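# Push cart through self-closing door into yellow bay

## Task

Move the utility cart through the self-closing door and into the yellow bay in the far room. All four of its wheels must sit fully inside the taped area without touching the tape. The case of copy paper must be in the cart's top tray, with no part of it extending beyond the tray's edges. The door must be closed at the end. One or both robots may be used, and neither robot may tip over or be left leaning.

## Robot and tools

Robots: r1 and r2 are identical Hello Robot Stretch 4 units. Each has an omni-wheel base, a lift on a mast and a single arm that telescopes forward and ends in a wrist (yaw, pitch, roll) and a two-finger gripper. Each is about 1.6 m tall, and the base rim lies within 0.23 m of the base origin. Squeezing or ramming one robot against another fails the task. This includes a gripper closing on the other robot's fingers. Once two bases touch, even millimetres more of driving counts as a hard press. Objects touching robots are fine. Identical commands can leave the two robots up to about 3 cm apart per metre, so carrying one load together can strain the hands or tip a robot.

Frames: the base frame has its origin on the floor under the base centre, x forward, y left and z up, in metres. hand_pose is a point between the open fingertips, given in this frame, and it may be slightly wrong. The odometry frame is the base frame at the start. base_odometry counts wheel turns only, so slips appear as travel. Its heading is in rad, left positive, from -3.142 to 3.142. Each robot reports only in its own frames, so use the images, lidar_m and wrist_depth_mm to judge where the robots are relative to each other.

move: the arguments are r1, r2, cameras and blocking. Always send blocking false; true or leaving it out gets the call refused. The call returns in about 0.5 s while motion continues. Each robot's object contains base, joints or both, plus optional speeds, pace and contact_limits. Alternatively it holds only end_of_arm: "enable_torque", which re-powers a wrist or gripper motor that switched off. base takes relative offsets from where the base last reported itself: translate_m (forward +, -2 to 2 m), strafe_m (left +, -2 to 2 m) or rotate_rad (counter-clockwise +, -3.2 to 3.2). translate_m and strafe_m may be combined into one straight diagonal drive; rotation cannot be mixed with either. joints takes absolute targets by name: lift_m 0 to 1.2, arm_m 0 to 0.55, wrist_yaw_rad -1.134 to 4.276 (0 forward, left +, 3.14 folded back), wrist_pitch_rad -1.117 to 4.259 (0 level, 1.57 down), wrist_roll_rad -1.117 to 4.259 (clockwise + seen from behind), and gripper_m -0.038 to 0.141 (fingertip gap, with a fixed error of up to 0.015). Out-of-range joint targets are clipped and this is reported; other bad values are refused, and unknown keys make the call invalid. A new move replaces only the targets it names. Robots or joints not named keep going and may keep pushing toward old targets. pace is slow, default, fast or max. The base runs at 0.1/0.3/0.4/0.6 m/s and 1/2/3/4 rad/s, but a raised lift slows it, down to 0.3 m/s and 1 rad/s at full height. speeds sets per-joint top speeds for lift, arm or wrist joints. contact_limits, from 0 to 1 with a default of 0.5, applies to arm_m, lift_m, translate_m, strafe_m and rotate_rad, and goes next to its own command. A base limit stays in force until the next base command. For a light arm touch, use limit 0 and a target 1 to 3 mm past contact.

wait(seconds 0 to 10, cameras) returns state and images and ends early when a commanded robot comes to rest. stop(cameras) brakes everything and holds; held motions may still press on things. zoom_image(camera, region [x0,y0,x1,y1], at most 504x504 px) enlarges part of a camera's latest image. finished_scene(scene) ends the current scene for good, so check first that the cart, paper and door are all correct.

Cameras: r1_/r2_ head_camera, head_left_camera, head_right_camera and wrist_camera, or "all". Leaving the list out means all, and [] means none. The pictures line lists the order of the images.

Results: the move line gives per robot "done" or its worst status. Statuses are moving, done (wheels turned as commanded, even with slip), off_target, contact_stop (blocked and now slack), time_out (after 14 s, target dropped), limit_stop_at_own_body, limit_stop_at_tilt (lean above 6 degrees; lift, arm and wheels go slack) and torque_fault. Any uncommanded stop, or any refusal, cancels the remaining move and wait calls in that reply. "as last shown" marks robots the action left out. on_its_own reports holds, slack joints and tilt changes. lidar_m gives 12 distances in 30-degree sectors counter-clockwise from straight ahead (4th left, 7th behind, 10th right); "-" means nothing seen or closer than 0.25 m. wrist_depth_mm is a 7x7 depth grid in mm. turned_by_wheels and turned_by_imu disagreeing by more than about 0.1 rad suggests a collision or slip. base_tilt is in degrees. motor_effort is given in % and servo_current in mA, with peaks in brackets.

Cautions: gripping needs gripper_m more than 0.015 below the object's width, about 0.06 below to resist a pull, and -0.02 or less to close behind a handle. Avoid the wrist striking the body: low lift over the base, upward pitch combined with roll, or yaw plus pitch below about -1.1. More than 1 kg held with arm_m above 0.2 risks tipping when driving or turning, especially fast. Pulling hard with a high gripper can also tip the robot. Slack lifts sag and slack wheels can roll. Objects may occasionally be nudged. Avoid drops, slams, hard hits and releasing things that are still moving.

Each tool is called after "Call:" as name(argument=value, ...) on one line, values as JSON.

## Session

Call:
move(blocking=false)

Scene clock: 0.00 s.
r1.base_odometry: x=+0.000 y=+0.000 heading=+0.000
r1.turned_by_wheels: +0.000
r1.turned_by_imu: +0.000
r1.base_tilt: forward=-1.6 right=+1.3
r1.lidar_m: 1.92 2.25 3.81 1.93 0.97 0.84 0.83 0.93 0.77 0.76 0.93 1.59
r1.base_status: not commanded
r1.joint_positions: lift_m=+0.127 arm_m=+0.000 wrist_yaw_rad=+3.089 wrist_pitch_rad=+0.002 wrist_roll_rad=+0.000 gripper_m=+0.056
r1.joint_status: not commanded
r1.measured_speeds: all 0
r1.motor_effort: lift_m=+20 arm_m=-4 wheel_0=+0 wheel_1=+1 wheel_2=+1
r1.servo_current: wrist_yaw_rad=39 wrist_pitch_rad=46 wrist_roll_rad=65 gripper_m=39
r1.hand_pose: x=-0.1125 y=+0.1024 z=+0.3046 quat_wxyz=(+0.026, -0.001, +0.000, +1.000) (m; r1's base frame)
r1.wrist_depth_mm: 137 138 - - - - - / 113 139 - - - - - / 117 140 224 - - - - / 137 161 - - - - - / - - - - - - - / - - 191 - 187 - - / 842 759 750 788 788 732 768
r2.base_odometry: x=+0.000 y=+0.000 heading=+0.000
r2.turned_by_wheels: +0.000
r2.turned_by_imu: +0.000
r2.base_tilt: forward=-0.6 right=+0.1
r2.lidar_m: 2.02 1.45 1.40 1.49 2.01 2.22 2.34 3.17 1.60 3.62 2.59 2.46
r2.base_status: not commanded
r2.joint_positions: lift_m=+0.295 arm_m=+0.000 wrist_yaw_rad=+3.133 wrist_pitch_rad=+0.002 wrist_roll_rad=+0.000 gripper_m=+0.056
r2.joint_status: not commanded
r2.measured_speeds: all 0
r2.motor_effort: lift_m=+18 arm_m=-4 wheel_0=+0 wheel_1=-1 wheel_2=+0
r2.servo_current: wrist_yaw_rad=46 wrist_pitch_rad=39 wrist_roll_rad=46 gripper_m=59
r2.hand_pose: x=-0.1167 y=+0.0898 z=+0.4727 quat_wxyz=(+0.004, -0.001, +0.000, +1.000) (m; r2's base frame)
r2.wrist_depth_mm: - 140 - - - - - / - 126 150 - - - - / - 130 185 - - - - / 144 143 272 - - - - / 229 - - - - - - / 226 1576 196 1576 190 1618 1464 / 226 1060 1138 - - 1025 1060
pictures: r1_head_camera, r1_head_left_camera, r1_head_right_camera, r1_wrist_camera, r2_head_camera, r2_head_left_camera, r2_head_right_camera, r2_wrist_camera
Images, in order (width x height): r1_head_camera 420x560, r1_head_left_camera 420x672, r1_head_right_camera 420x672, r1_wrist_camera 616x392, r2_head_camera 420x560, r2_head_left_camera 420x672, r2_head_right_camera 420x672, r2_wrist_camera 616x392.

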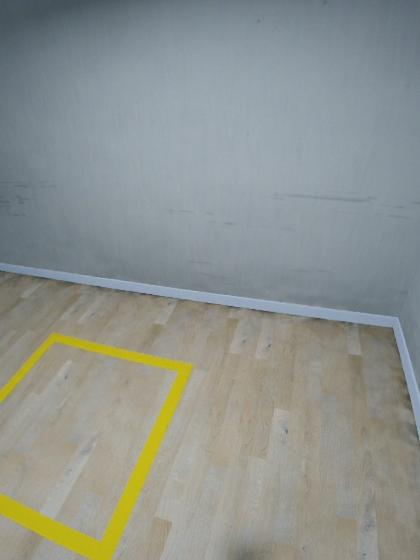

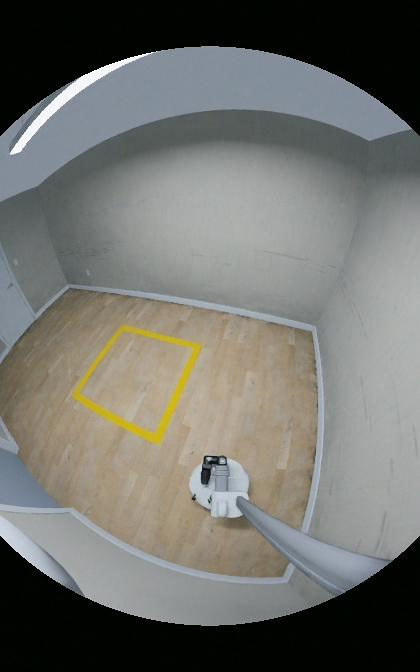

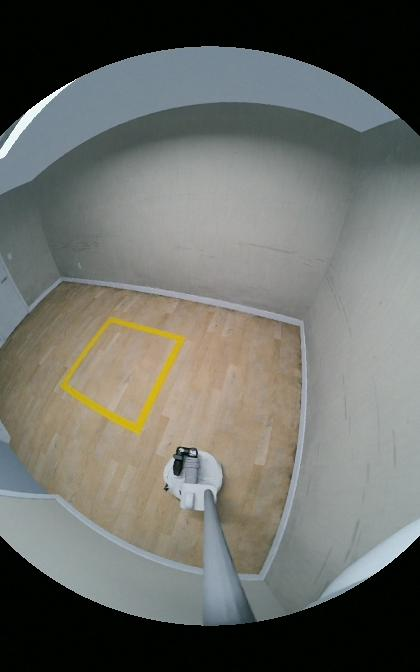

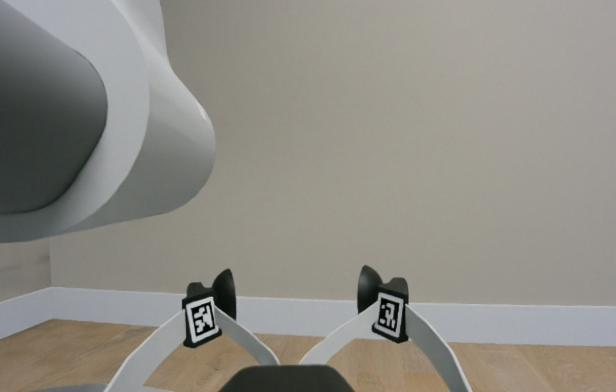

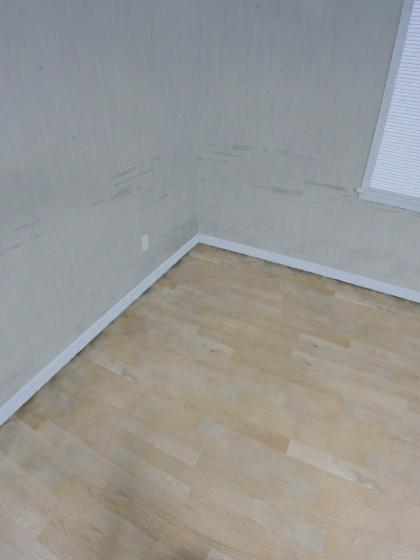

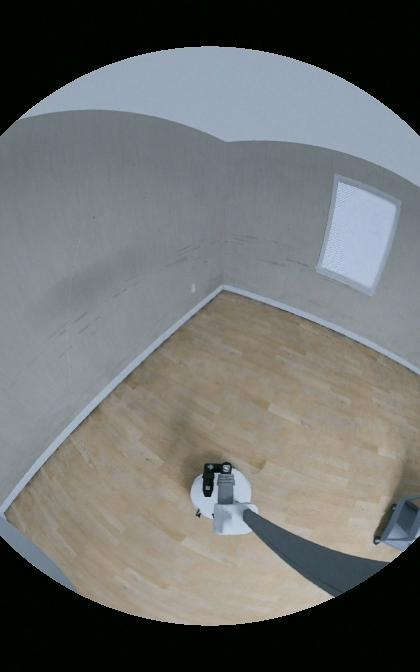

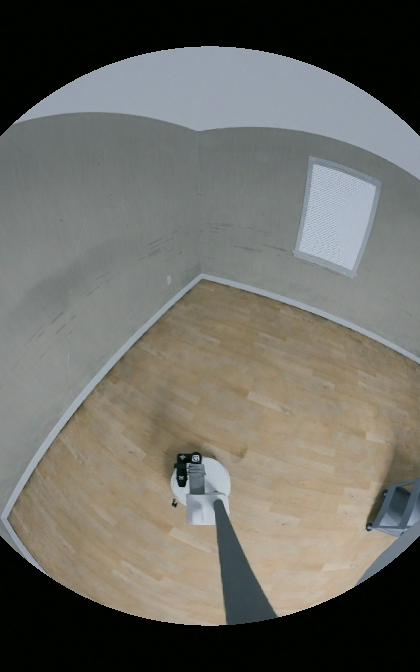

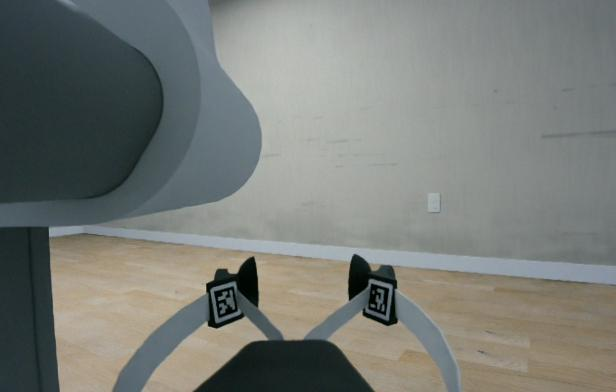

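Call:
move(blocking=false, r1={"base":{"rotate_rad":1.3}}, r2={"base":{"rotate_rad":-1.5}}, cameras=[])

Call:
wait(seconds=3, cameras=[])

Call:
wait(seconds=2)

Scene clock: 3.93 s.
move: r1 moving; r2 moving
r1.base_odometry: x=+0.000 y=+0.000 heading=+0.252
r1.turned_by_wheels: +0.252
r1.turned_by_imu: +0.252
r1.base_tilt: forward=-1.6 right=+1.2
r1.lidar_m: 1.98 2.71 3.66 1.25 0.89 0.80 0.87 0.80 0.77 0.82 1.11 1.92
r1.base_status: rotate_rad moving
r1.joint_positions: lift_m=+0.127 arm_m=+0.000 wrist_yaw_rad=+3.089 wrist_pitch_rad=+0.002 wrist_roll_rad=+0.000 gripper_m=+0.056
r1.joint_status: not commanded
r1.measured_speeds: translate_m=-0.001 strafe_m=-0.001 rotate_rad=+0.980 lift_m=+0.000 arm_m=+0.000 wrist_yaw_rad=+0.000 wrist_pitch_rad=+0.000 wrist_roll_rad=+0.000
r1.motor_effort: lift_m=+20(20) arm_m=-4(4) wheel_0=-8(9) wheel_1=-6(9) wheel_2=-7(7)
r1.servo_current: wrist_yaw_rad=59(59) wrist_pitch_rad=39(46) wrist_roll_rad=46(59) gripper_m=39(39)
r1.hand_pose: x=-0.1125 y=+0.1024 z=+0.3046 quat_wxyz=(+0.026, -0.001, +0.000, +1.000) (m; r1's base frame)
r1.wrist_depth_mm: 136 138 - - - - - / 113 139 - - - - - / 114 140 226 - - - - / 137 160 - - - - - / - - - - - - - / - 1060 190 - 187 - - / 778 750 750 798 750 699 732
r2.base_odometry: x=+0.000 y=+0.000 heading=-0.252
r2.turned_by_wheels: -0.252
r2.turned_by_imu: -0.244
r2.base_tilt: forward=-0.7 right=+0.1
r2.lidar_m: 2.52 1.62 1.40 1.40 1.67 2.23 2.24 2.64 1.59 1.63 2.93 2.49
r2.base_status: rotate_rad moving
r2.joint_positions: lift_m=+0.295 arm_m=+0.000 wrist_yaw_rad=+3.133 wrist_pitch_rad=+0.002 wrist_roll_rad=+0.000 gripper_m=+0.056
r2.joint_status: not commanded
r2.measured_speeds: translate_m=+0.000 strafe_m=+0.000 rotate_rad=-0.974 lift_m=+0.000 arm_m=+0.000 wrist_yaw_rad=+0.000 wrist_pitch_rad=+0.000 wrist_roll_rad=+0.000
r2.motor_effort: lift_m=+18(18) arm_m=-4(4) wheel_0=+8(9) wheel_1=+8(10) wheel_2=+9(11)
r2.servo_current: wrist_yaw_rad=33(52) wrist_pitch_rad=39(46) wrist_roll_rad=52(52) gripper_m=39(59)
r2.hand_pose: x=-0.1167 y=+0.0898 z=+0.4727 quat_wxyz=(+0.004, -0.001, +0.000, +1.000) (m; r2's base frame)
r2.wrist_depth_mm: - 141 - - - - - / - 127 150 - - - - / - 130 184 - - - - / 144 143 272 - - - - / 229 - - - - - - / 227 1576 196 1576 190 1661 1464 / 226 1060 1138 - - 1060 1060
pictures: none
No camera images: "cameras" was empty.

Scene clock: 5.33 s.
earlier move: r1 done; r2 moving
r1.base_odometry: x=+0.000 y=+0.000 heading=+1.300
r1.turned_by_wheels: +1.048
r1.turned_by_imu: +1.053
r1.base_tilt: forward=-1.6 right=+1.3
r1.lidar_m: 3.79 1.23 0.89 0.83 0.88 0.82 0.77 0.81 1.10 1.93 2.00 2.67
r1.base_status: done
r1.joint_positions: lift_m=+0.127 arm_m=+0.000 wrist_yaw_rad=+3.089 wrist_pitch_rad=+0.002 wrist_roll_rad=+0.000 gripper_m=+0.056
r1.joint_status: not commanded
r1.measured_speeds: all 0
r1.motor_effort: lift_m=+20(20) arm_m=-4(4) wheel_0=-4(10) wheel_1=-1(9) wheel_2=-1(8)
r1.servo_current: wrist_yaw_rad=52(65) wrist_pitch_rad=46(52) wrist_roll_rad=59(65) gripper_m=39(46)
r1.hand_pose: x=-0.1125 y=+0.1024 z=+0.3046 quat_wxyz=(+0.026, -0.001, +0.000, +1.000) (m; r1's base frame)
r1.wrist_depth_mm: 136 138 - - - - - / 113 139 - - - - - / 118 140 229 - - - - / 137 162 - - - - - / - - - - - - - / - - 191 - 187 - - / 788 707 750 143 778 768 809
r2.base_odometry: x=+0.000 y=+0.000 heading=-1.499
r2.turned_by_wheels: -1.248
r2.turned_by_imu: -1.215
r2.base_tilt: forward=-0.6 right=+0.0
r2.lidar_m: 3.32 2.54 2.47 1.87 1.46 1.41 1.51 2.19 2.23 2.40 3.45 1.59
r2.base_status: rotate_rad moving
r2.joint_positions: lift_m=+0.295 arm_m=+0.000 wrist_yaw_rad=+3.133 wrist_pitch_rad=+0.002 wrist_roll_rad=+0.000 gripper_m=+0.056
r2.joint_status: not commanded
r2.measured_speeds: all 0
r2.motor_effort: lift_m=+18(18) arm_m=-4(4) wheel_0=+3(11) wheel_1=+0(11) wheel_2=+2(11)
r2.servo_current: wrist_yaw_rad=39(59) wrist_pitch_rad=46(46) wrist_roll_rad=39(52) gripper_m=46(59)
r2.hand_pose: x=-0.1167 y=+0.0898 z=+0.4727 quat_wxyz=(+0.004, -0.001, +0.000, +1.000) (m; r2's base frame)
r2.wrist_depth_mm: - 140 - - - - - / - 126 141 - - - - / - 129 185 - - - - / 144 143 264 - - - - / 229 - - - - - - / 227 1576 196 1336 190 - - / 226 1078 1138 - - 1042 1060
wait: 1.40 of 3 s (r1 has come to rest)
pictures: none
No camera images: "cameras" was empty.

Scene clock: 5.47 s.
earlier move: r2 done
r1.base_odometry: x=+0.000 y=+0.000 heading=+1.300
r1.turned_by_wheels: +0.000
r1.turned_by_imu: +0.000
r1.base_tilt: forward=-1.6 right=+1.3
r1.lidar_m: 3.80 1.24 0.87 0.84 0.88 0.82 0.76 0.79 1.08 1.92 1.95 2.66
r1.base_status: done
r1.joint_positions: lift_m=+0.127 arm_m=+0.000 wrist_yaw_rad=+3.089 wrist_pitch_rad=+0.002 wrist_roll_rad=+0.000 gripper_m=+0.056
r1.joint_status: not commanded
r1.measured_speeds: all 0
r1.motor_effort: lift_m=+20(20) arm_m=-4(4) wheel_0=-3(10) wheel_1=-1(9) wheel_2=-1(8)
r1.servo_current: wrist_yaw_rad=33(65) wrist_pitch_rad=33(52) wrist_roll_rad=52(65) gripper_m=39(46)
r1.hand_pose: x=-0.1125 y=+0.1024 z=+0.3046 quat_wxyz=(+0.026, -0.001, +0.000, +1.000) (m; r1's base frame)
r1.wrist_depth_mm: 136 139 - - - - - / 113 139 - - - - - / 117 140 229 - - - - / 137 161 - - - - - / - - - - - - - / - - 190 - 187 - - / 788 707 759 143 788 788 820
r2.base_odometry: x=+0.000 y=+0.000 heading=-1.499
r2.turned_by_wheels: +0.000
r2.turned_by_imu: +0.000
r2.base_tilt: forward=-0.6 right=+0.1
r2.lidar_m: 3.34 2.53 2.50 1.87 1.44 1.40 1.52 2.20 2.23 2.38 3.46 1.60
r2.base_status: done
r2.joint_positions: lift_m=+0.295 arm_m=+0.000 wrist_yaw_rad=+3.133 wrist_pitch_rad=+0.002 wrist_roll_rad=+0.000 gripper_m=+0.056
r2.joint_status: not commanded
r2.measured_speeds: all 0
r2.motor_effort: lift_m=+18(18) arm_m=-4(4) wheel_0=+3(11) wheel_1=+1(11) wheel_2=+2(11)
r2.servo_current: wrist_yaw_rad=39(59) wrist_pitch_rad=39(46) wrist_roll_rad=52(52) gripper_m=39(59)
r2.hand_pose: x=-0.1167 y=+0.0898 z=+0.4727 quat_wxyz=(+0.004, -0.001, +0.000, +1.000) (m; r2's base frame)
r2.wrist_depth_mm: - 140 - - - - - / - 126 142 - - - - / - 130 185 - - - - / 144 143 265 - - - - / 229 - - - - - - / 228 1537 196 1336 190 - - / 226 1060 1138 - - 1042 1078
wait: 0.13 of 2 s (r2 has come to rest)
pictures: r1_head_camera, r1_head_left_camera, r1_head_right_camera, r1_wrist_camera, r2_head_camera, r2_head_left_camera, r2_head_right_camera, r2_wrist_camera
Images, in order (width x height): r1_head_camera 420x560, r1_head_left_camera 420x672, r1_head_right_camera 420x672, r1_wrist_camera 616x392, r2_head_camera 420x560, r2_head_left_camera 420x672, r2_head_right_camera 420x672, r2_wrist_camera 616x392.

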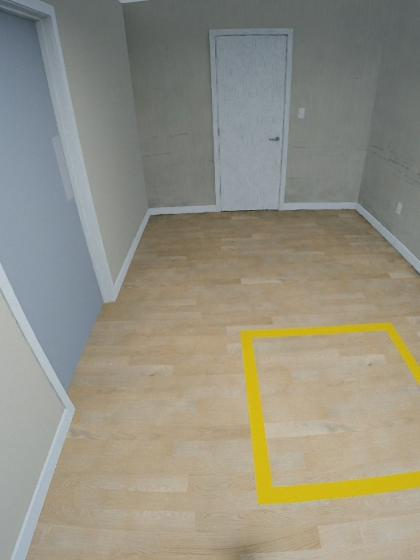

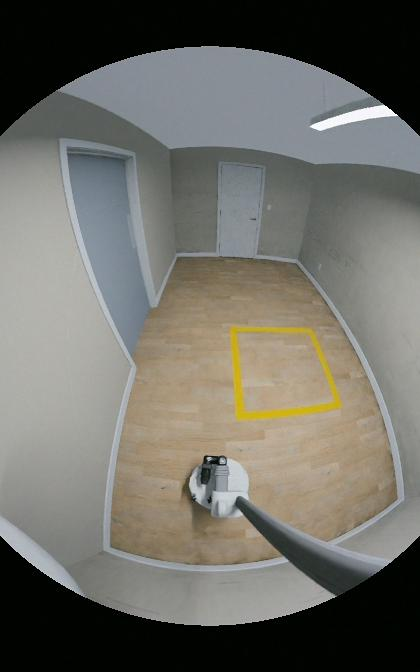

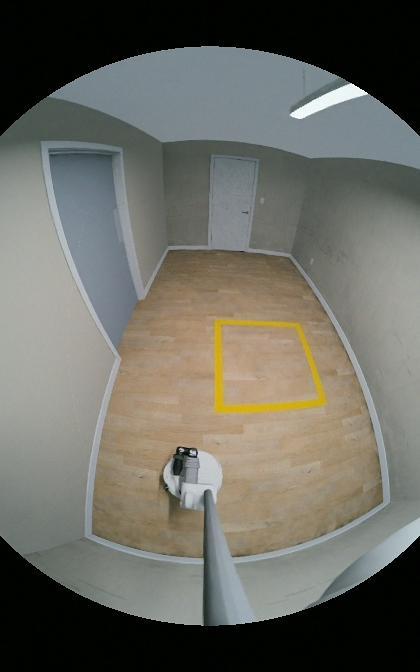

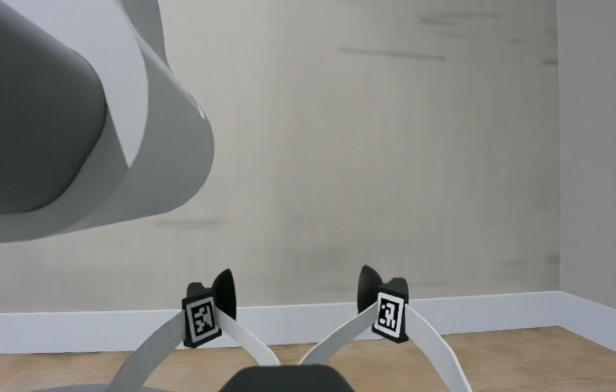

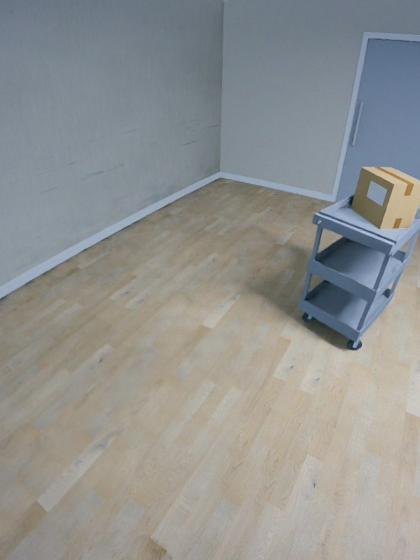

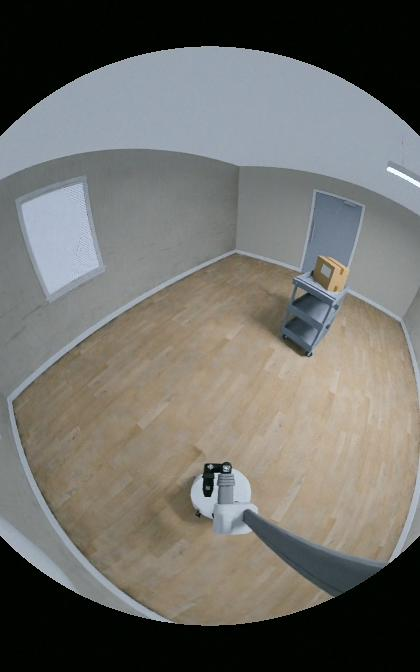

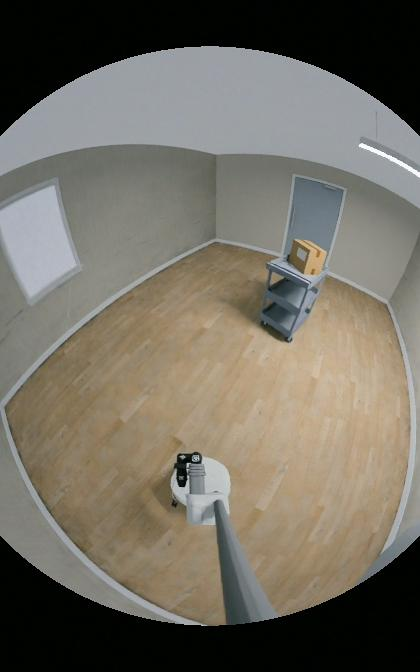

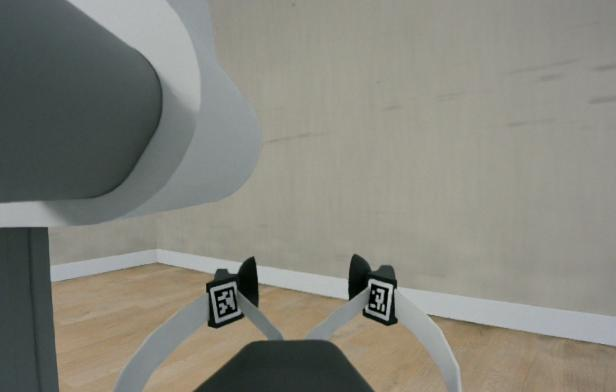

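Call:
zoom_image(camera="r2_head_camera", region=[270, 130, 420, 370])

Call:
zoom_image(camera="r2_head_left_camera", region=[220, 160, 420, 400])

Call:
zoom_image(camera="r1_head_left_camera", region=[40, 120, 400, 440])

Scaled by 2.100 from the camera's 420x560 image, which has a finer 1200x1600 frame.

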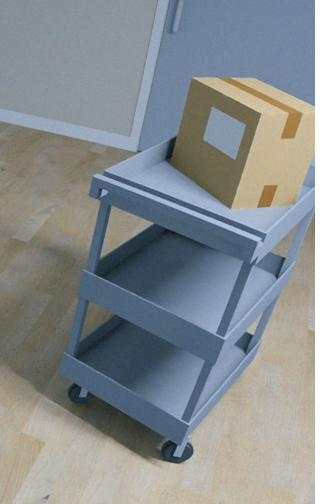

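Scaled by 2.100 from the camera's 420x672 image, which has a finer 600x960 frame.

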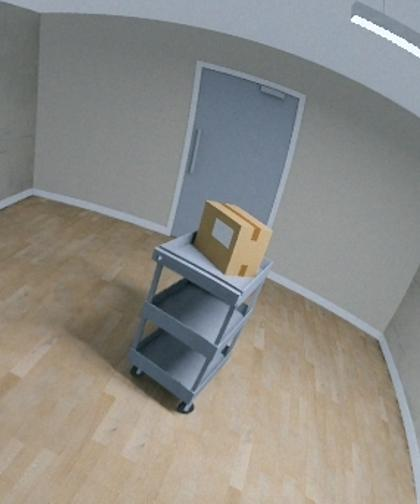

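Scaled by 1.400 from the camera's 420x672 image, which has a finer 600x960 frame.

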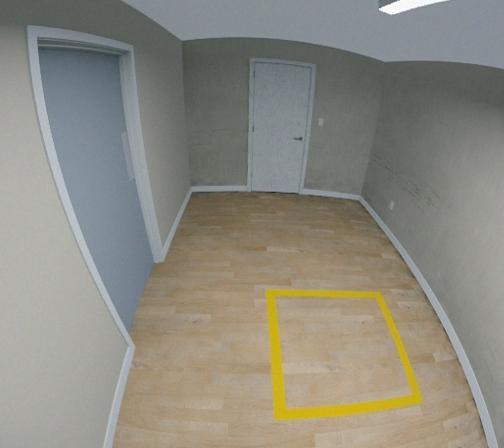

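Call:
move(blocking=false, r1={"base":{"translate_m":1.75}}, r2={"base":{"rotate_rad":-0.48},"joints":{"lift_m":0.75,"wrist_yaw_rad":0,"gripper_m":0.09}}, cameras=[])

Call:
wait(seconds=4, cameras=[])

Call:
wait(seconds=4)

Scene clock: 49.87 s.
move: r1 moving; r2 moving
r1.base_odometry: x=+0.008 y=+0.030 heading=+1.300
r1.turned_by_wheels: +0.000
r1.turned_by_imu: +0.000
r1.base_tilt: forward=-1.6 right=+1.3
r1.lidar_m: 3.79 1.26 0.87 0.84 0.86 0.86 0.80 0.85 1.13 1.92 1.98 2.66
r1.base_status: translate_m moving
r1.joint_positions: lift_m=+0.127 arm_m=+0.000 wrist_yaw_rad=+3.089 wrist_pitch_rad=+0.002 wrist_roll_rad=+0.000 gripper_m=+0.056
r1.joint_status: not commanded
r1.measured_speeds: translate_m=+0.122 strafe_m=+0.000 rotate_rad=+0.000 lift_m=+0.000 arm_m=+0.000 wrist_yaw_rad=+0.000 wrist_pitch_rad=+0.000 wrist_roll_rad=+0.000
r1.motor_effort: lift_m=+20(20) arm_m=-4(4) wheel_0=+8(8) wheel_1=+6(6) wheel_2=-7(9)
r1.servo_current: wrist_yaw_rad=52(52) wrist_pitch_rad=46(46) wrist_roll_rad=46(65) gripper_m=46(46)
r1.hand_pose: x=-0.1125 y=+0.1024 z=+0.3046 quat_wxyz=(+0.026, -0.001, +0.000, +1.000) (m; r1's base frame)
r1.wrist_depth_mm: 136 138 - - - - - / 113 139 - - - - - / 117 139 225 - - - - / 137 162 - - - - - / - - - - - - - / - - 190 - 188 - - / 788 750 759 809 788 768 820
r2.base_odometry: x=+0.000 y=+0.000 heading=-1.751
r2.turned_by_wheels: -0.252
r2.turned_by_imu: -0.244
r2.base_tilt: forward=-0.7 right=+0.0
r2.lidar_m: 1.69 2.82 2.49 2.48 1.56 1.39 1.43 1.73 2.22 2.25 2.77 1.60
r2.base_status: rotate_rad moving
r2.joint_positions: lift_m=+0.333 arm_m=+0.000 wrist_yaw_rad=+2.570 wrist_pitch_rad=+0.002 wrist_roll_rad=+0.000 gripper_m=+0.075
r2.joint_status: lift_m moving; wrist_yaw_rad moving; gripper_m moving
r2.measured_speeds: translate_m=+0.000 strafe_m=+0.000 rotate_rad=-0.962 lift_m=+0.146 arm_m=+0.000 wrist_yaw_rad=-1.739 wrist_pitch_rad=+0.000 wrist_roll_rad=+0.000
r2.motor_effort: lift_m=+24(24) arm_m=-4(4) wheel_0=+5(11) wheel_1=+8(9) wheel_2=+9(11)
r2.servo_current: wrist_yaw_rad=91(111) wrist_pitch_rad=46(46) wrist_roll_rad=46(59) gripper_m=85(85)
r2.hand_pose: x=-0.0243 y=+0.2295 z=+0.5104 quat_wxyz=(+0.282, -0.001, +0.000, +0.959) (m; r2's base frame)
r2.wrist_depth_mm: - - - - - - - / - - - - - - - / 243 - - - - - - / - - - - - - - / - - - - - - - / - - 190 1366 189 1430 1430 / 1182 1138 1182 - 1205 1098 1098
pictures: none
No camera images: "cameras" was empty.

Scene clock: 52.17 s.
earlier move: r1 moving; r2 done
r1.base_odometry: x=+0.177 y=+0.637 heading=+1.300
r1.turned_by_wheels: +0.000
r1.turned_by_imu: +0.000
r1.base_tilt: forward=-1.6 right=+1.3
r1.lidar_m: 3.25 1.41 0.91 0.85 0.88 1.21 1.42 1.48 2.03 1.91 1.97 2.67
r1.base_status: translate_m moving
r1.joint_positions: lift_m=+0.127 arm_m=+0.000 wrist_yaw_rad=+3.089 wrist_pitch_rad=+0.002 wrist_roll_rad=+0.000 gripper_m=+0.056
r1.joint_status: not commanded
r1.measured_speeds: translate_m=+0.299 strafe_m=-0.001 rotate_rad=-0.003 lift_m=+0.000 arm_m=+0.000 wrist_yaw_rad=+0.000 wrist_pitch_rad=+0.000 wrist_roll_rad=+0.000
r1.motor_effort: lift_m=+20(20) arm_m=-4(4) wheel_0=+4(9) wheel_1=+6(8) wheel_2=-4(11)
r1.servo_current: wrist_yaw_rad=59(72) wrist_pitch_rad=39(52) wrist_roll_rad=59(65) gripper_m=46(52)
r1.hand_pose: x=-0.1125 y=+0.1024 z=+0.3046 quat_wxyz=(+0.026, -0.001, +0.000, +1.000) (m; r1's base frame)
r1.wrist_depth_mm: 137 138 - - - - - / 113 139 - - - - - / 116 139 222 - - - - / 137 160 - - - - - / - - - - - - - / 1182 1205 194 1182 187 1138 946 / 831 750 750 798 788 768 820
r2.base_odometry: x=+0.000 y=+0.000 heading=-1.978
r2.turned_by_wheels: -0.227
r2.turned_by_imu: -0.221
r2.base_tilt: forward=-0.7 right=+0.1
r2.lidar_m: 1.60 3.20 2.51 2.50 1.80 1.44 1.40 1.53 2.23 2.21 2.43 3.65
r2.base_status: done
r2.joint_positions: lift_m=+0.750 arm_m=+0.000 wrist_yaw_rad=+0.003 wrist_pitch_rad=+0.002 wrist_roll_rad=+0.000 gripper_m=+0.090
r2.joint_status: all done
r2.measured_speeds: all 0
r2.motor_effort: lift_m=+21(26) arm_m=-4(4) wheel_0=+4(11) wheel_1=+4(9) wheel_2=+5(11)
r2.servo_current: wrist_yaw_rad=39(156) wrist_pitch_rad=39(46) wrist_roll_rad=59(59) gripper_m=52(85)
r2.hand_pose: x=+0.4596 y=-0.0866 z=+0.9275 quat_wxyz=(+1.000, +0.000, +0.001, +0.001) (m; r2's base frame)
r2.wrist_depth_mm: - - - - - - - / - - - - - - - / - - - - - - - / - - - - - - - / - - - - - - - / - - 192 1537 190 - - / - 1921 - - - 1863 1921
wait: 2.30 of 4 s (r2 has come to rest)
pictures: none
No camera images: "cameras" was empty.

Scene clock: 56.17 s.
earlier move: r1 moving
r1.base_odometry: x=+0.467 y=+1.680 heading=+1.300
r1.turned_by_wheels: +0.000
r1.turned_by_imu: +0.001
r1.base_tilt: forward=-1.6 right=+1.3
r1.lidar_m: 2.19 1.32 0.97 0.97 1.01 1.23 2.51 2.60 2.01 1.88 1.95 2.29
r1.base_status: translate_m moving
r1.joint_positions: lift_m=+0.127 arm_m=+0.000 wrist_yaw_rad=+3.089 wrist_pitch_rad=+0.002 wrist_roll_rad=+0.000 gripper_m=+0.056
r1.joint_status: not commanded
r1.measured_speeds: translate_m=+0.062 strafe_m=+0.001 rotate_rad=-0.004 lift_m=+0.000 arm_m=+0.000 wrist_yaw_rad=+0.000 wrist_pitch_rad=+0.000 wrist_roll_rad=+0.000
r1.motor_effort: lift_m=+20(20) arm_m=-4(4) wheel_0=+3(9) wheel_1=+3(8) wheel_2=+1(11)
r1.servo_current: wrist_yaw_rad=39(72) wrist_pitch_rad=39(52) wrist_roll_rad=46(78) gripper_m=33(52)
r1.hand_pose: x=-0.1125 y=+0.1024 z=+0.3046 quat_wxyz=(+0.026, -0.001, +0.000, +1.000) (m; r1's base frame)
r1.wrist_depth_mm: 136 139 - - - - - / 114 139 - - - - - / 117 140 274 - - - - / 137 161 - - - - - / 1983 - - - - - - / 1336 1336 193 1182 187 1160 1008 / 854 741 759 798 798 768 809
r2.base_odometry: x=+0.000 y=+0.000 heading=-1.978
r2.turned_by_wheels: +0.000
r2.turned_by_imu: +0.001
r2.base_tilt: forward=-0.7 right=+0.1
r2.lidar_m: 1.62 3.16 2.52 2.47 1.82 1.43 1.41 1.53 2.26 2.23 2.42 3.66
r2.base_status: done
r2.joint_positions: lift_m=+0.750 arm_m=+0.000 wrist_yaw_rad=+0.003 wrist_pitch_rad=+0.002 wrist_roll_rad=+0.000 gripper_m=+0.090
r2.joint_status: all done
r2.measured_speeds: all 0
r2.motor_effort: lift_m=+21(26) arm_m=-4(4) wheel_0=+4(11) wheel_1=+4(9) wheel_2=+5(11)
r2.servo_current: wrist_yaw_rad=46(156) wrist_pitch_rad=46(46) wrist_roll_rad=52(65) gripper_m=46(85)
r2.hand_pose: x=+0.4596 y=-0.0866 z=+0.9275 quat_wxyz=(+1.000, +0.000, +0.001, +0.001) (m; r2's base frame)
r2.wrist_depth_mm: - - - - - - - / - - - - - - - / - - - - - - - / - - - - - - - / - - - - - - - / - - 192 1537 189 - - / - 1983 - - - 1921 1983
wait: 4.00 s; no rest
pictures: r1_head_camera, r1_head_left_camera, r1_head_right_camera, r1_wrist_camera, r2_head_camera, r2_head_left_camera, r2_head_right_camera, r2_wrist_camera
Images, in order (width x height): r1_head_camera 420x560, r1_head_left_camera 420x672, r1_head_right_camera 420x672, r1_wrist_camera 616x392, r2_head_camera 420x560, r2_head_left_camera 420x672, r2_head_right_camera 420x672, r2_wrist_camera 616x392.

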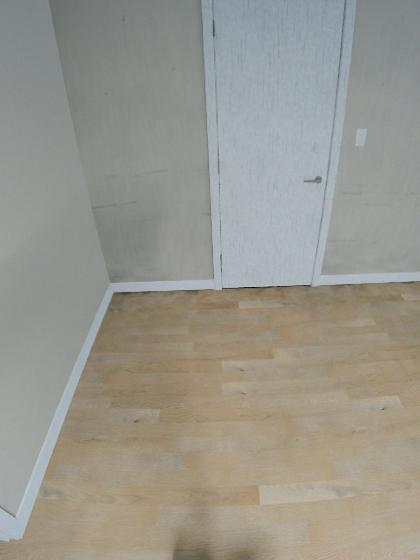

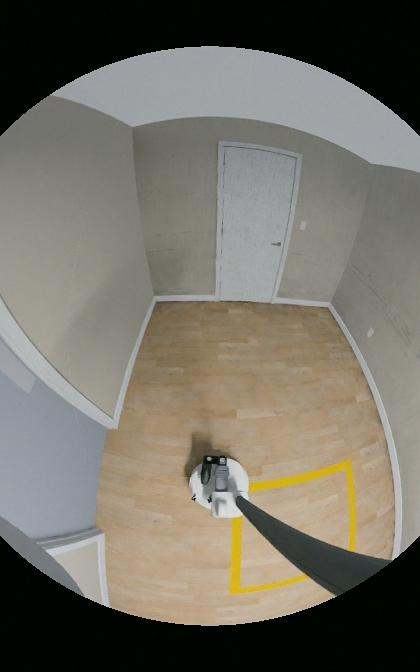

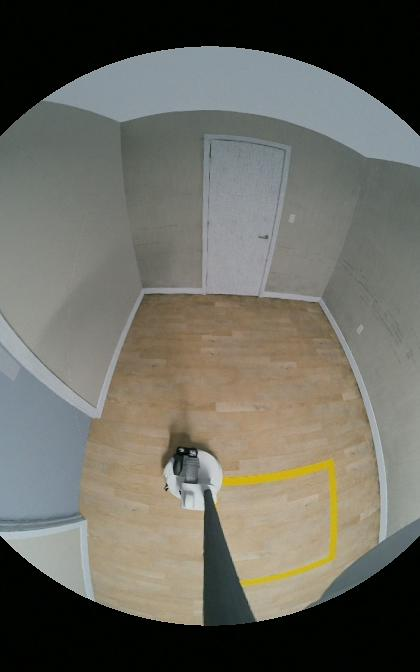

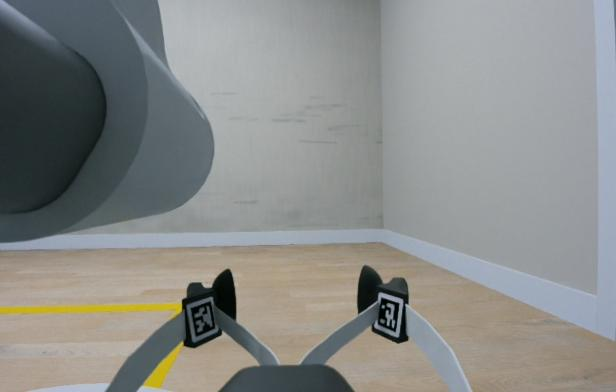

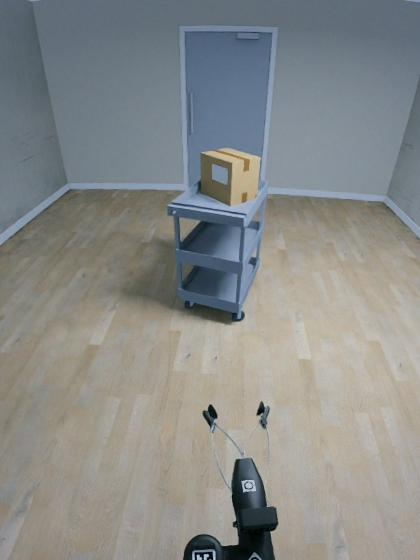

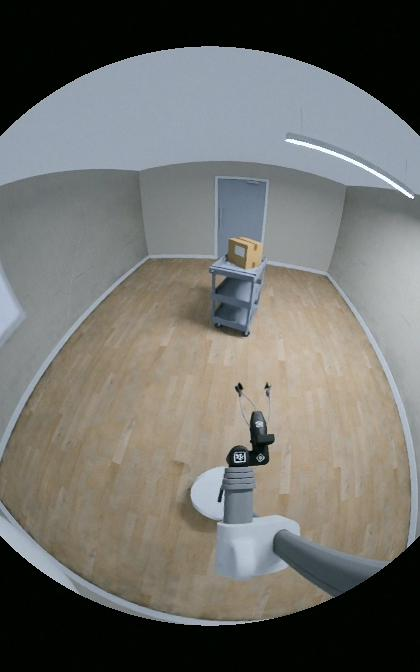

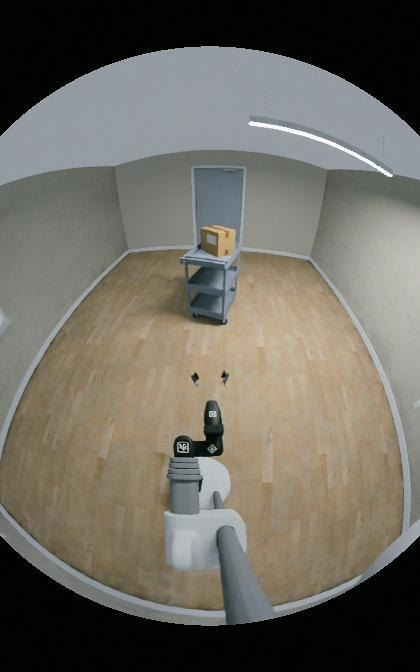

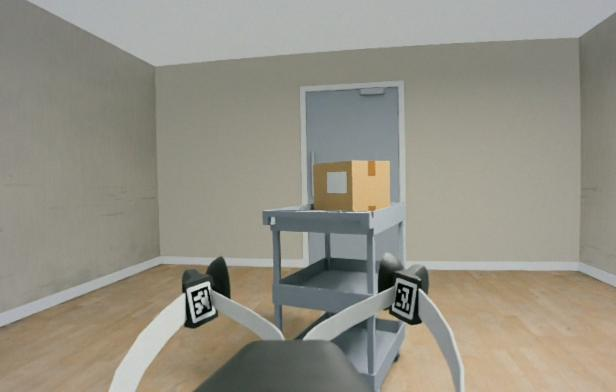

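Call:
move(blocking=false, r1={"base":{"translate_m":0.14}}, r2={"base":{"translate_m":0.7,"strafe_m":0.1},"joints":{"wrist_pitch_rad":0.35}}, cameras=[])

Call:
wait(seconds=2, cameras=[])

Call:
wait(seconds=3, cameras=["r1_head_left_camera","r2_head_camera","r2_wrist_camera","r2_head_right_camera"])

Call:
zoom_image(camera="r2_head_camera", region=[120, 150, 320, 400])

Scene clock: 72.63 s.
earlier move: r1 done
move: r1 moving; r2 moving
r1.base_odometry: x=+0.477 y=+1.716 heading=+1.300
r1.turned_by_wheels: +0.000
r1.turned_by_imu: +0.000
r1.base_tilt: forward=-1.6 right=+1.3
r1.lidar_m: 2.15 1.33 0.95 0.97 1.01 1.24 2.55 2.65 1.99 1.88 1.93 2.23
r1.base_status: translate_m moving
r1.joint_positions: lift_m=+0.127 arm_m=+0.000 wrist_yaw_rad=+3.089 wrist_pitch_rad=+0.002 wrist_roll_rad=+0.000 gripper_m=+0.056
r1.joint_status: not commanded
r1.measured_speeds: translate_m=+0.123 strafe_m=-0.001 rotate_rad=+0.004 lift_m=+0.000 arm_m=+0.000 wrist_yaw_rad=+0.000 wrist_pitch_rad=+0.000 wrist_roll_rad=+0.000
r1.motor_effort: lift_m=+20(20) arm_m=-4(4) wheel_0=+6(8) wheel_1=+8(8) wheel_2=-8(9)
r1.servo_current: wrist_yaw_rad=20(59) wrist_pitch_rad=39(46) wrist_roll_rad=46(59) gripper_m=46(46)
r1.hand_pose: x=-0.1125 y=+0.1024 z=+0.3046 quat_wxyz=(+0.026, -0.001, +0.000, +1.000) (m; r1's base frame)
r1.wrist_depth_mm: 136 138 - - - - - / 113 139 - - - - - / 117 139 272 - - - - / 137 162 - - - - - / 1983 - - - - - - / 1336 1160 194 1229 187 1138 1025 / 831 750 750 788 788 778 831
r2.base_odometry: x=-0.008 y=-0.030 heading=-1.978
r2.turned_by_wheels: +0.000
r2.turned_by_imu: +0.001
r2.base_tilt: forward=-0.7 right=+0.1
r2.lidar_m: 1.58 3.18 2.52 2.48 1.80 1.46 1.43 1.58 2.26 2.24 2.45 3.68
r2.base_status: translate_m moving; strafe_m moving
r2.joint_positions: lift_m=+0.750 arm_m=+0.000 wrist_yaw_rad=+0.003 wrist_pitch_rad=+0.346 wrist_roll_rad=+0.000 gripper_m=+0.090
r2.joint_status: wrist_pitch_rad moving
r2.measured_speeds: translate_m=+0.121 strafe_m=+0.017 rotate_rad=+0.000 lift_m=+0.000 arm_m=+0.000 wrist_yaw_rad=-0.002 wrist_pitch_rad=+0.144 wrist_roll_rad=+0.000
r2.motor_effort: lift_m=+21(21) arm_m=-4(4) wheel_0=+10(10) wheel_1=+10(10) wheel_2=-11(13)
r2.servo_current: wrist_yaw_rad=39(52) wrist_pitch_rad=52(72) wrist_roll_rad=39(59) gripper_m=46(59)
r2.hand_pose: x=+0.4425 y=-0.0866 z=+0.8301 quat_wxyz=(+0.985, +0.000, +0.172, +0.001) (m; r2's base frame)
r2.wrist_depth_mm: - - - - - - - / - - - - - - - / - - - - - - - / - - - - - - - / 1863 1921 1921 1756 1708 1808 1808 / 1464 1464 192 1464 189 1464 1397 / 1229 1205 1255 - 1229 1182 1182
pictures: none
No camera images: "cameras" was empty.

Scene clock: 73.93 s.
earlier move: r1 done; r2 moving
r1.base_odometry: x=+0.506 y=+1.821 heading=+1.300
r1.turned_by_wheels: +0.000
r1.turned_by_imu: +0.000
r1.base_tilt: forward=-1.6 right=+1.3
r1.lidar_m: 2.01 1.32 0.95 0.92 1.03 1.24 2.66 2.75 1.99 1.87 1.94 2.10
r1.base_status: done
r1.joint_positions: lift_m=+0.127 arm_m=+0.000 wrist_yaw_rad=+3.089 wrist_pitch_rad=+0.002 wrist_roll_rad=+0.000 gripper_m=+0.056
r1.joint_status: not commanded
r1.measured_speeds: all 0
r1.motor_effort: lift_m=+20(20) arm_m=-4(4) wheel_0=+2(8) wheel_1=+2(8) wheel_2=+0(9)
r1.servo_current: wrist_yaw_rad=59(65) wrist_pitch_rad=39(52) wrist_roll_rad=39(65) gripper_m=39(46)
r1.hand_pose: x=-0.1125 y=+0.1024 z=+0.3046 quat_wxyz=(+0.026, -0.001, +0.000, +1.000) (m; r1's base frame)
r1.wrist_depth_mm: 136 139 - - - - - / 113 139 - - - - - / 118 139 272 - - - - / 137 161 - - - - 1060 / 1983 - - - - - - / 1182 1182 192 1205 187 1160 1025 / 842 750 750 809 788 778 809
r2.base_odometry: x=-0.095 y=-0.350 heading=-1.978
r2.turned_by_wheels: +0.000
r2.turned_by_imu: +0.000
r2.base_tilt: forward=-0.7 right=+0.0
r2.lidar_m: 1.28 3.08 2.42 2.39 2.25 1.77 1.77 1.93 2.37 2.33 2.51 1.42
r2.base_status: translate_m moving; strafe_m moving
r2.joint_positions: lift_m=+0.750 arm_m=+0.000 wrist_yaw_rad=+0.003 wrist_pitch_rad=+0.349 wrist_roll_rad=+0.000 gripper_m=+0.090
r2.joint_status: all done
r2.measured_speeds: translate_m=+0.298 strafe_m=+0.043 rotate_rad=-0.004 lift_m=+0.000 arm_m=+0.000 wrist_yaw_rad=+0.000 wrist_pitch_rad=+0.000 wrist_roll_rad=+0.000
r2.motor_effort: lift_m=+21(21) arm_m=-4(4) wheel_0=+0(11) wheel_1=+6(10) wheel_2=-8(13)
r2.servo_current: wrist_yaw_rad=59(59) wrist_pitch_rad=33(72) wrist_roll_rad=52(59) gripper_m=46(59)
r2.hand_pose: x=+0.4422 y=-0.0867 z=+0.8294 quat_wxyz=(+0.985, +0.000, +0.173, +0.001) (m; r2's base frame)
r2.wrist_depth_mm: - - - - 1281 - - / - - - - 1229 - - / - - - - - - - / - - - - 1808 - - / 1921 1863 1808 1661 1618 1808 1708 / 1464 1430 192 1430 189 1464 1366 / 1229 1205 1229 - 1205 1182 1160
wait: 1.30 of 2 s (r1 has come to rest)
pictures: none
No camera images: "cameras" was empty.

Scene clock: 75.97 s.
earlier move: r2 done
r1.base_odometry: x=+0.506 y=+1.821 heading=+1.300
r1.turned_by_wheels: +0.000
r1.turned_by_imu: +0.000
r1.base_tilt: forward=-1.6 right=+1.3
r1.lidar_m: 2.02 1.37 0.94 0.92 1.03 1.25 2.67 2.75 1.98 1.86 1.94 2.11
r1.base_status: done
r1.joint_positions: lift_m=+0.127 arm_m=+0.000 wrist_yaw_rad=+3.089 wrist_pitch_rad=+0.002 wrist_roll_rad=+0.000 gripper_m=+0.056
r1.joint_status: not commanded
r1.measured_speeds: all 0
r1.motor_effort: lift_m=+20(20) arm_m=-4(4) wheel_0=+2(8) wheel_1=+2(8) wheel_2=+0(9)
r1.servo_current: wrist_yaw_rad=46(72) wrist_pitch_rad=46(52) wrist_roll_rad=26(72) gripper_m=39(46)
r1.hand_pose: x=-0.1125 y=+0.1024 z=+0.3046 quat_wxyz=(+0.026, -0.001, +0.000, +1.000) (m; r1's base frame)
r1.wrist_depth_mm: 136 139 - - - - - / 113 139 - - - - - / 117 140 273 - - - - / 137 161 - - - - 1060 / - - - - - - - / 1182 1205 192 1205 188 1160 1008 / 854 741 750 788 809 778 809
r2.base_odometry: x=-0.185 y=-0.682 heading=-1.978
r2.turned_by_wheels: +0.000
r2.turned_by_imu: +0.001
r2.base_tilt: forward=-0.7 right=+0.1
r2.lidar_m: 0.97 2.97 2.36 2.29 2.55 2.11 2.06 2.25 2.46 2.41 2.63 0.94
r2.base_status: done
r2.joint_positions: lift_m=+0.750 arm_m=+0.000 wrist_yaw_rad=+0.003 wrist_pitch_rad=+0.349 wrist_roll_rad=+0.000 gripper_m=+0.090
r2.joint_status: all done
r2.measured_speeds: all 0
r2.motor_effort: lift_m=+21(21) arm_m=-4(4) wheel_0=+3(11) wheel_1=+4(10) wheel_2=-4(13)
r2.servo_current: wrist_yaw_rad=52(59) wrist_pitch_rad=39(72) wrist_roll_rad=52(65) gripper_m=46(59)
r2.hand_pose: x=+0.4422 y=-0.0867 z=+0.8294 quat_wxyz=(+0.985, +0.000, +0.173, +0.001) (m; r2's base frame)
r2.wrist_depth_mm: - - - - 917 - - / - - - - 946 - - / - - - - - - - / - - - - - - - / 1921 1808 1863 1618 - 1756 1756 / 1464 1464 192 163 187 1464 1366 / 1255 1182 1229 - - 1182 1160
wait: 2.03 of 3 s (r2 has come to rest)
pictures: r1_head_left_camera, r2_head_camera, r2_head_right_camera, r2_wrist_camera
Images, in order (width x height): r1_head_left_camera 420x672, r2_head_camera 420x560, r2_head_right_camera 420x672, r2_wrist_camera 616x392.

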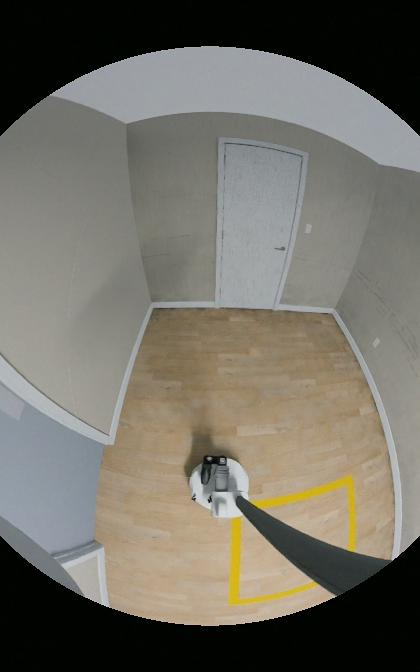

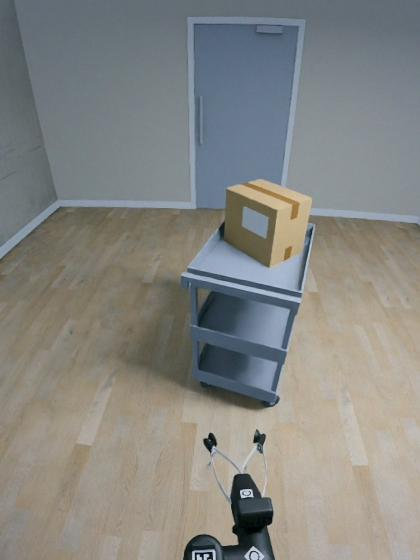

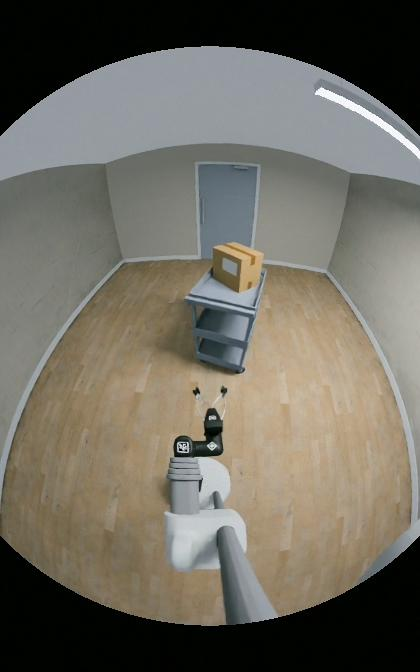

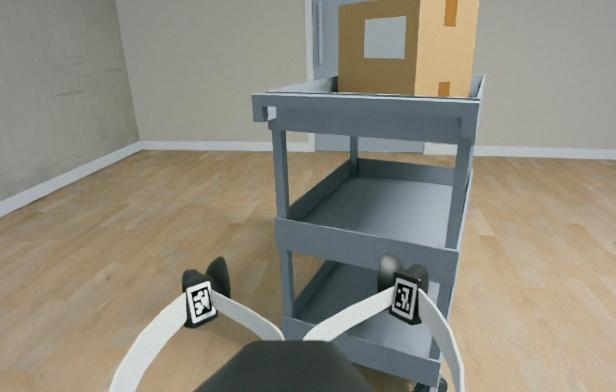

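Scaled by 2.016 from the camera's 420x560 image, which has a finer 1200x1600 frame.

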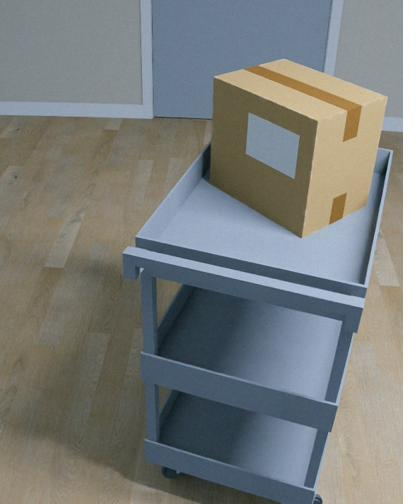

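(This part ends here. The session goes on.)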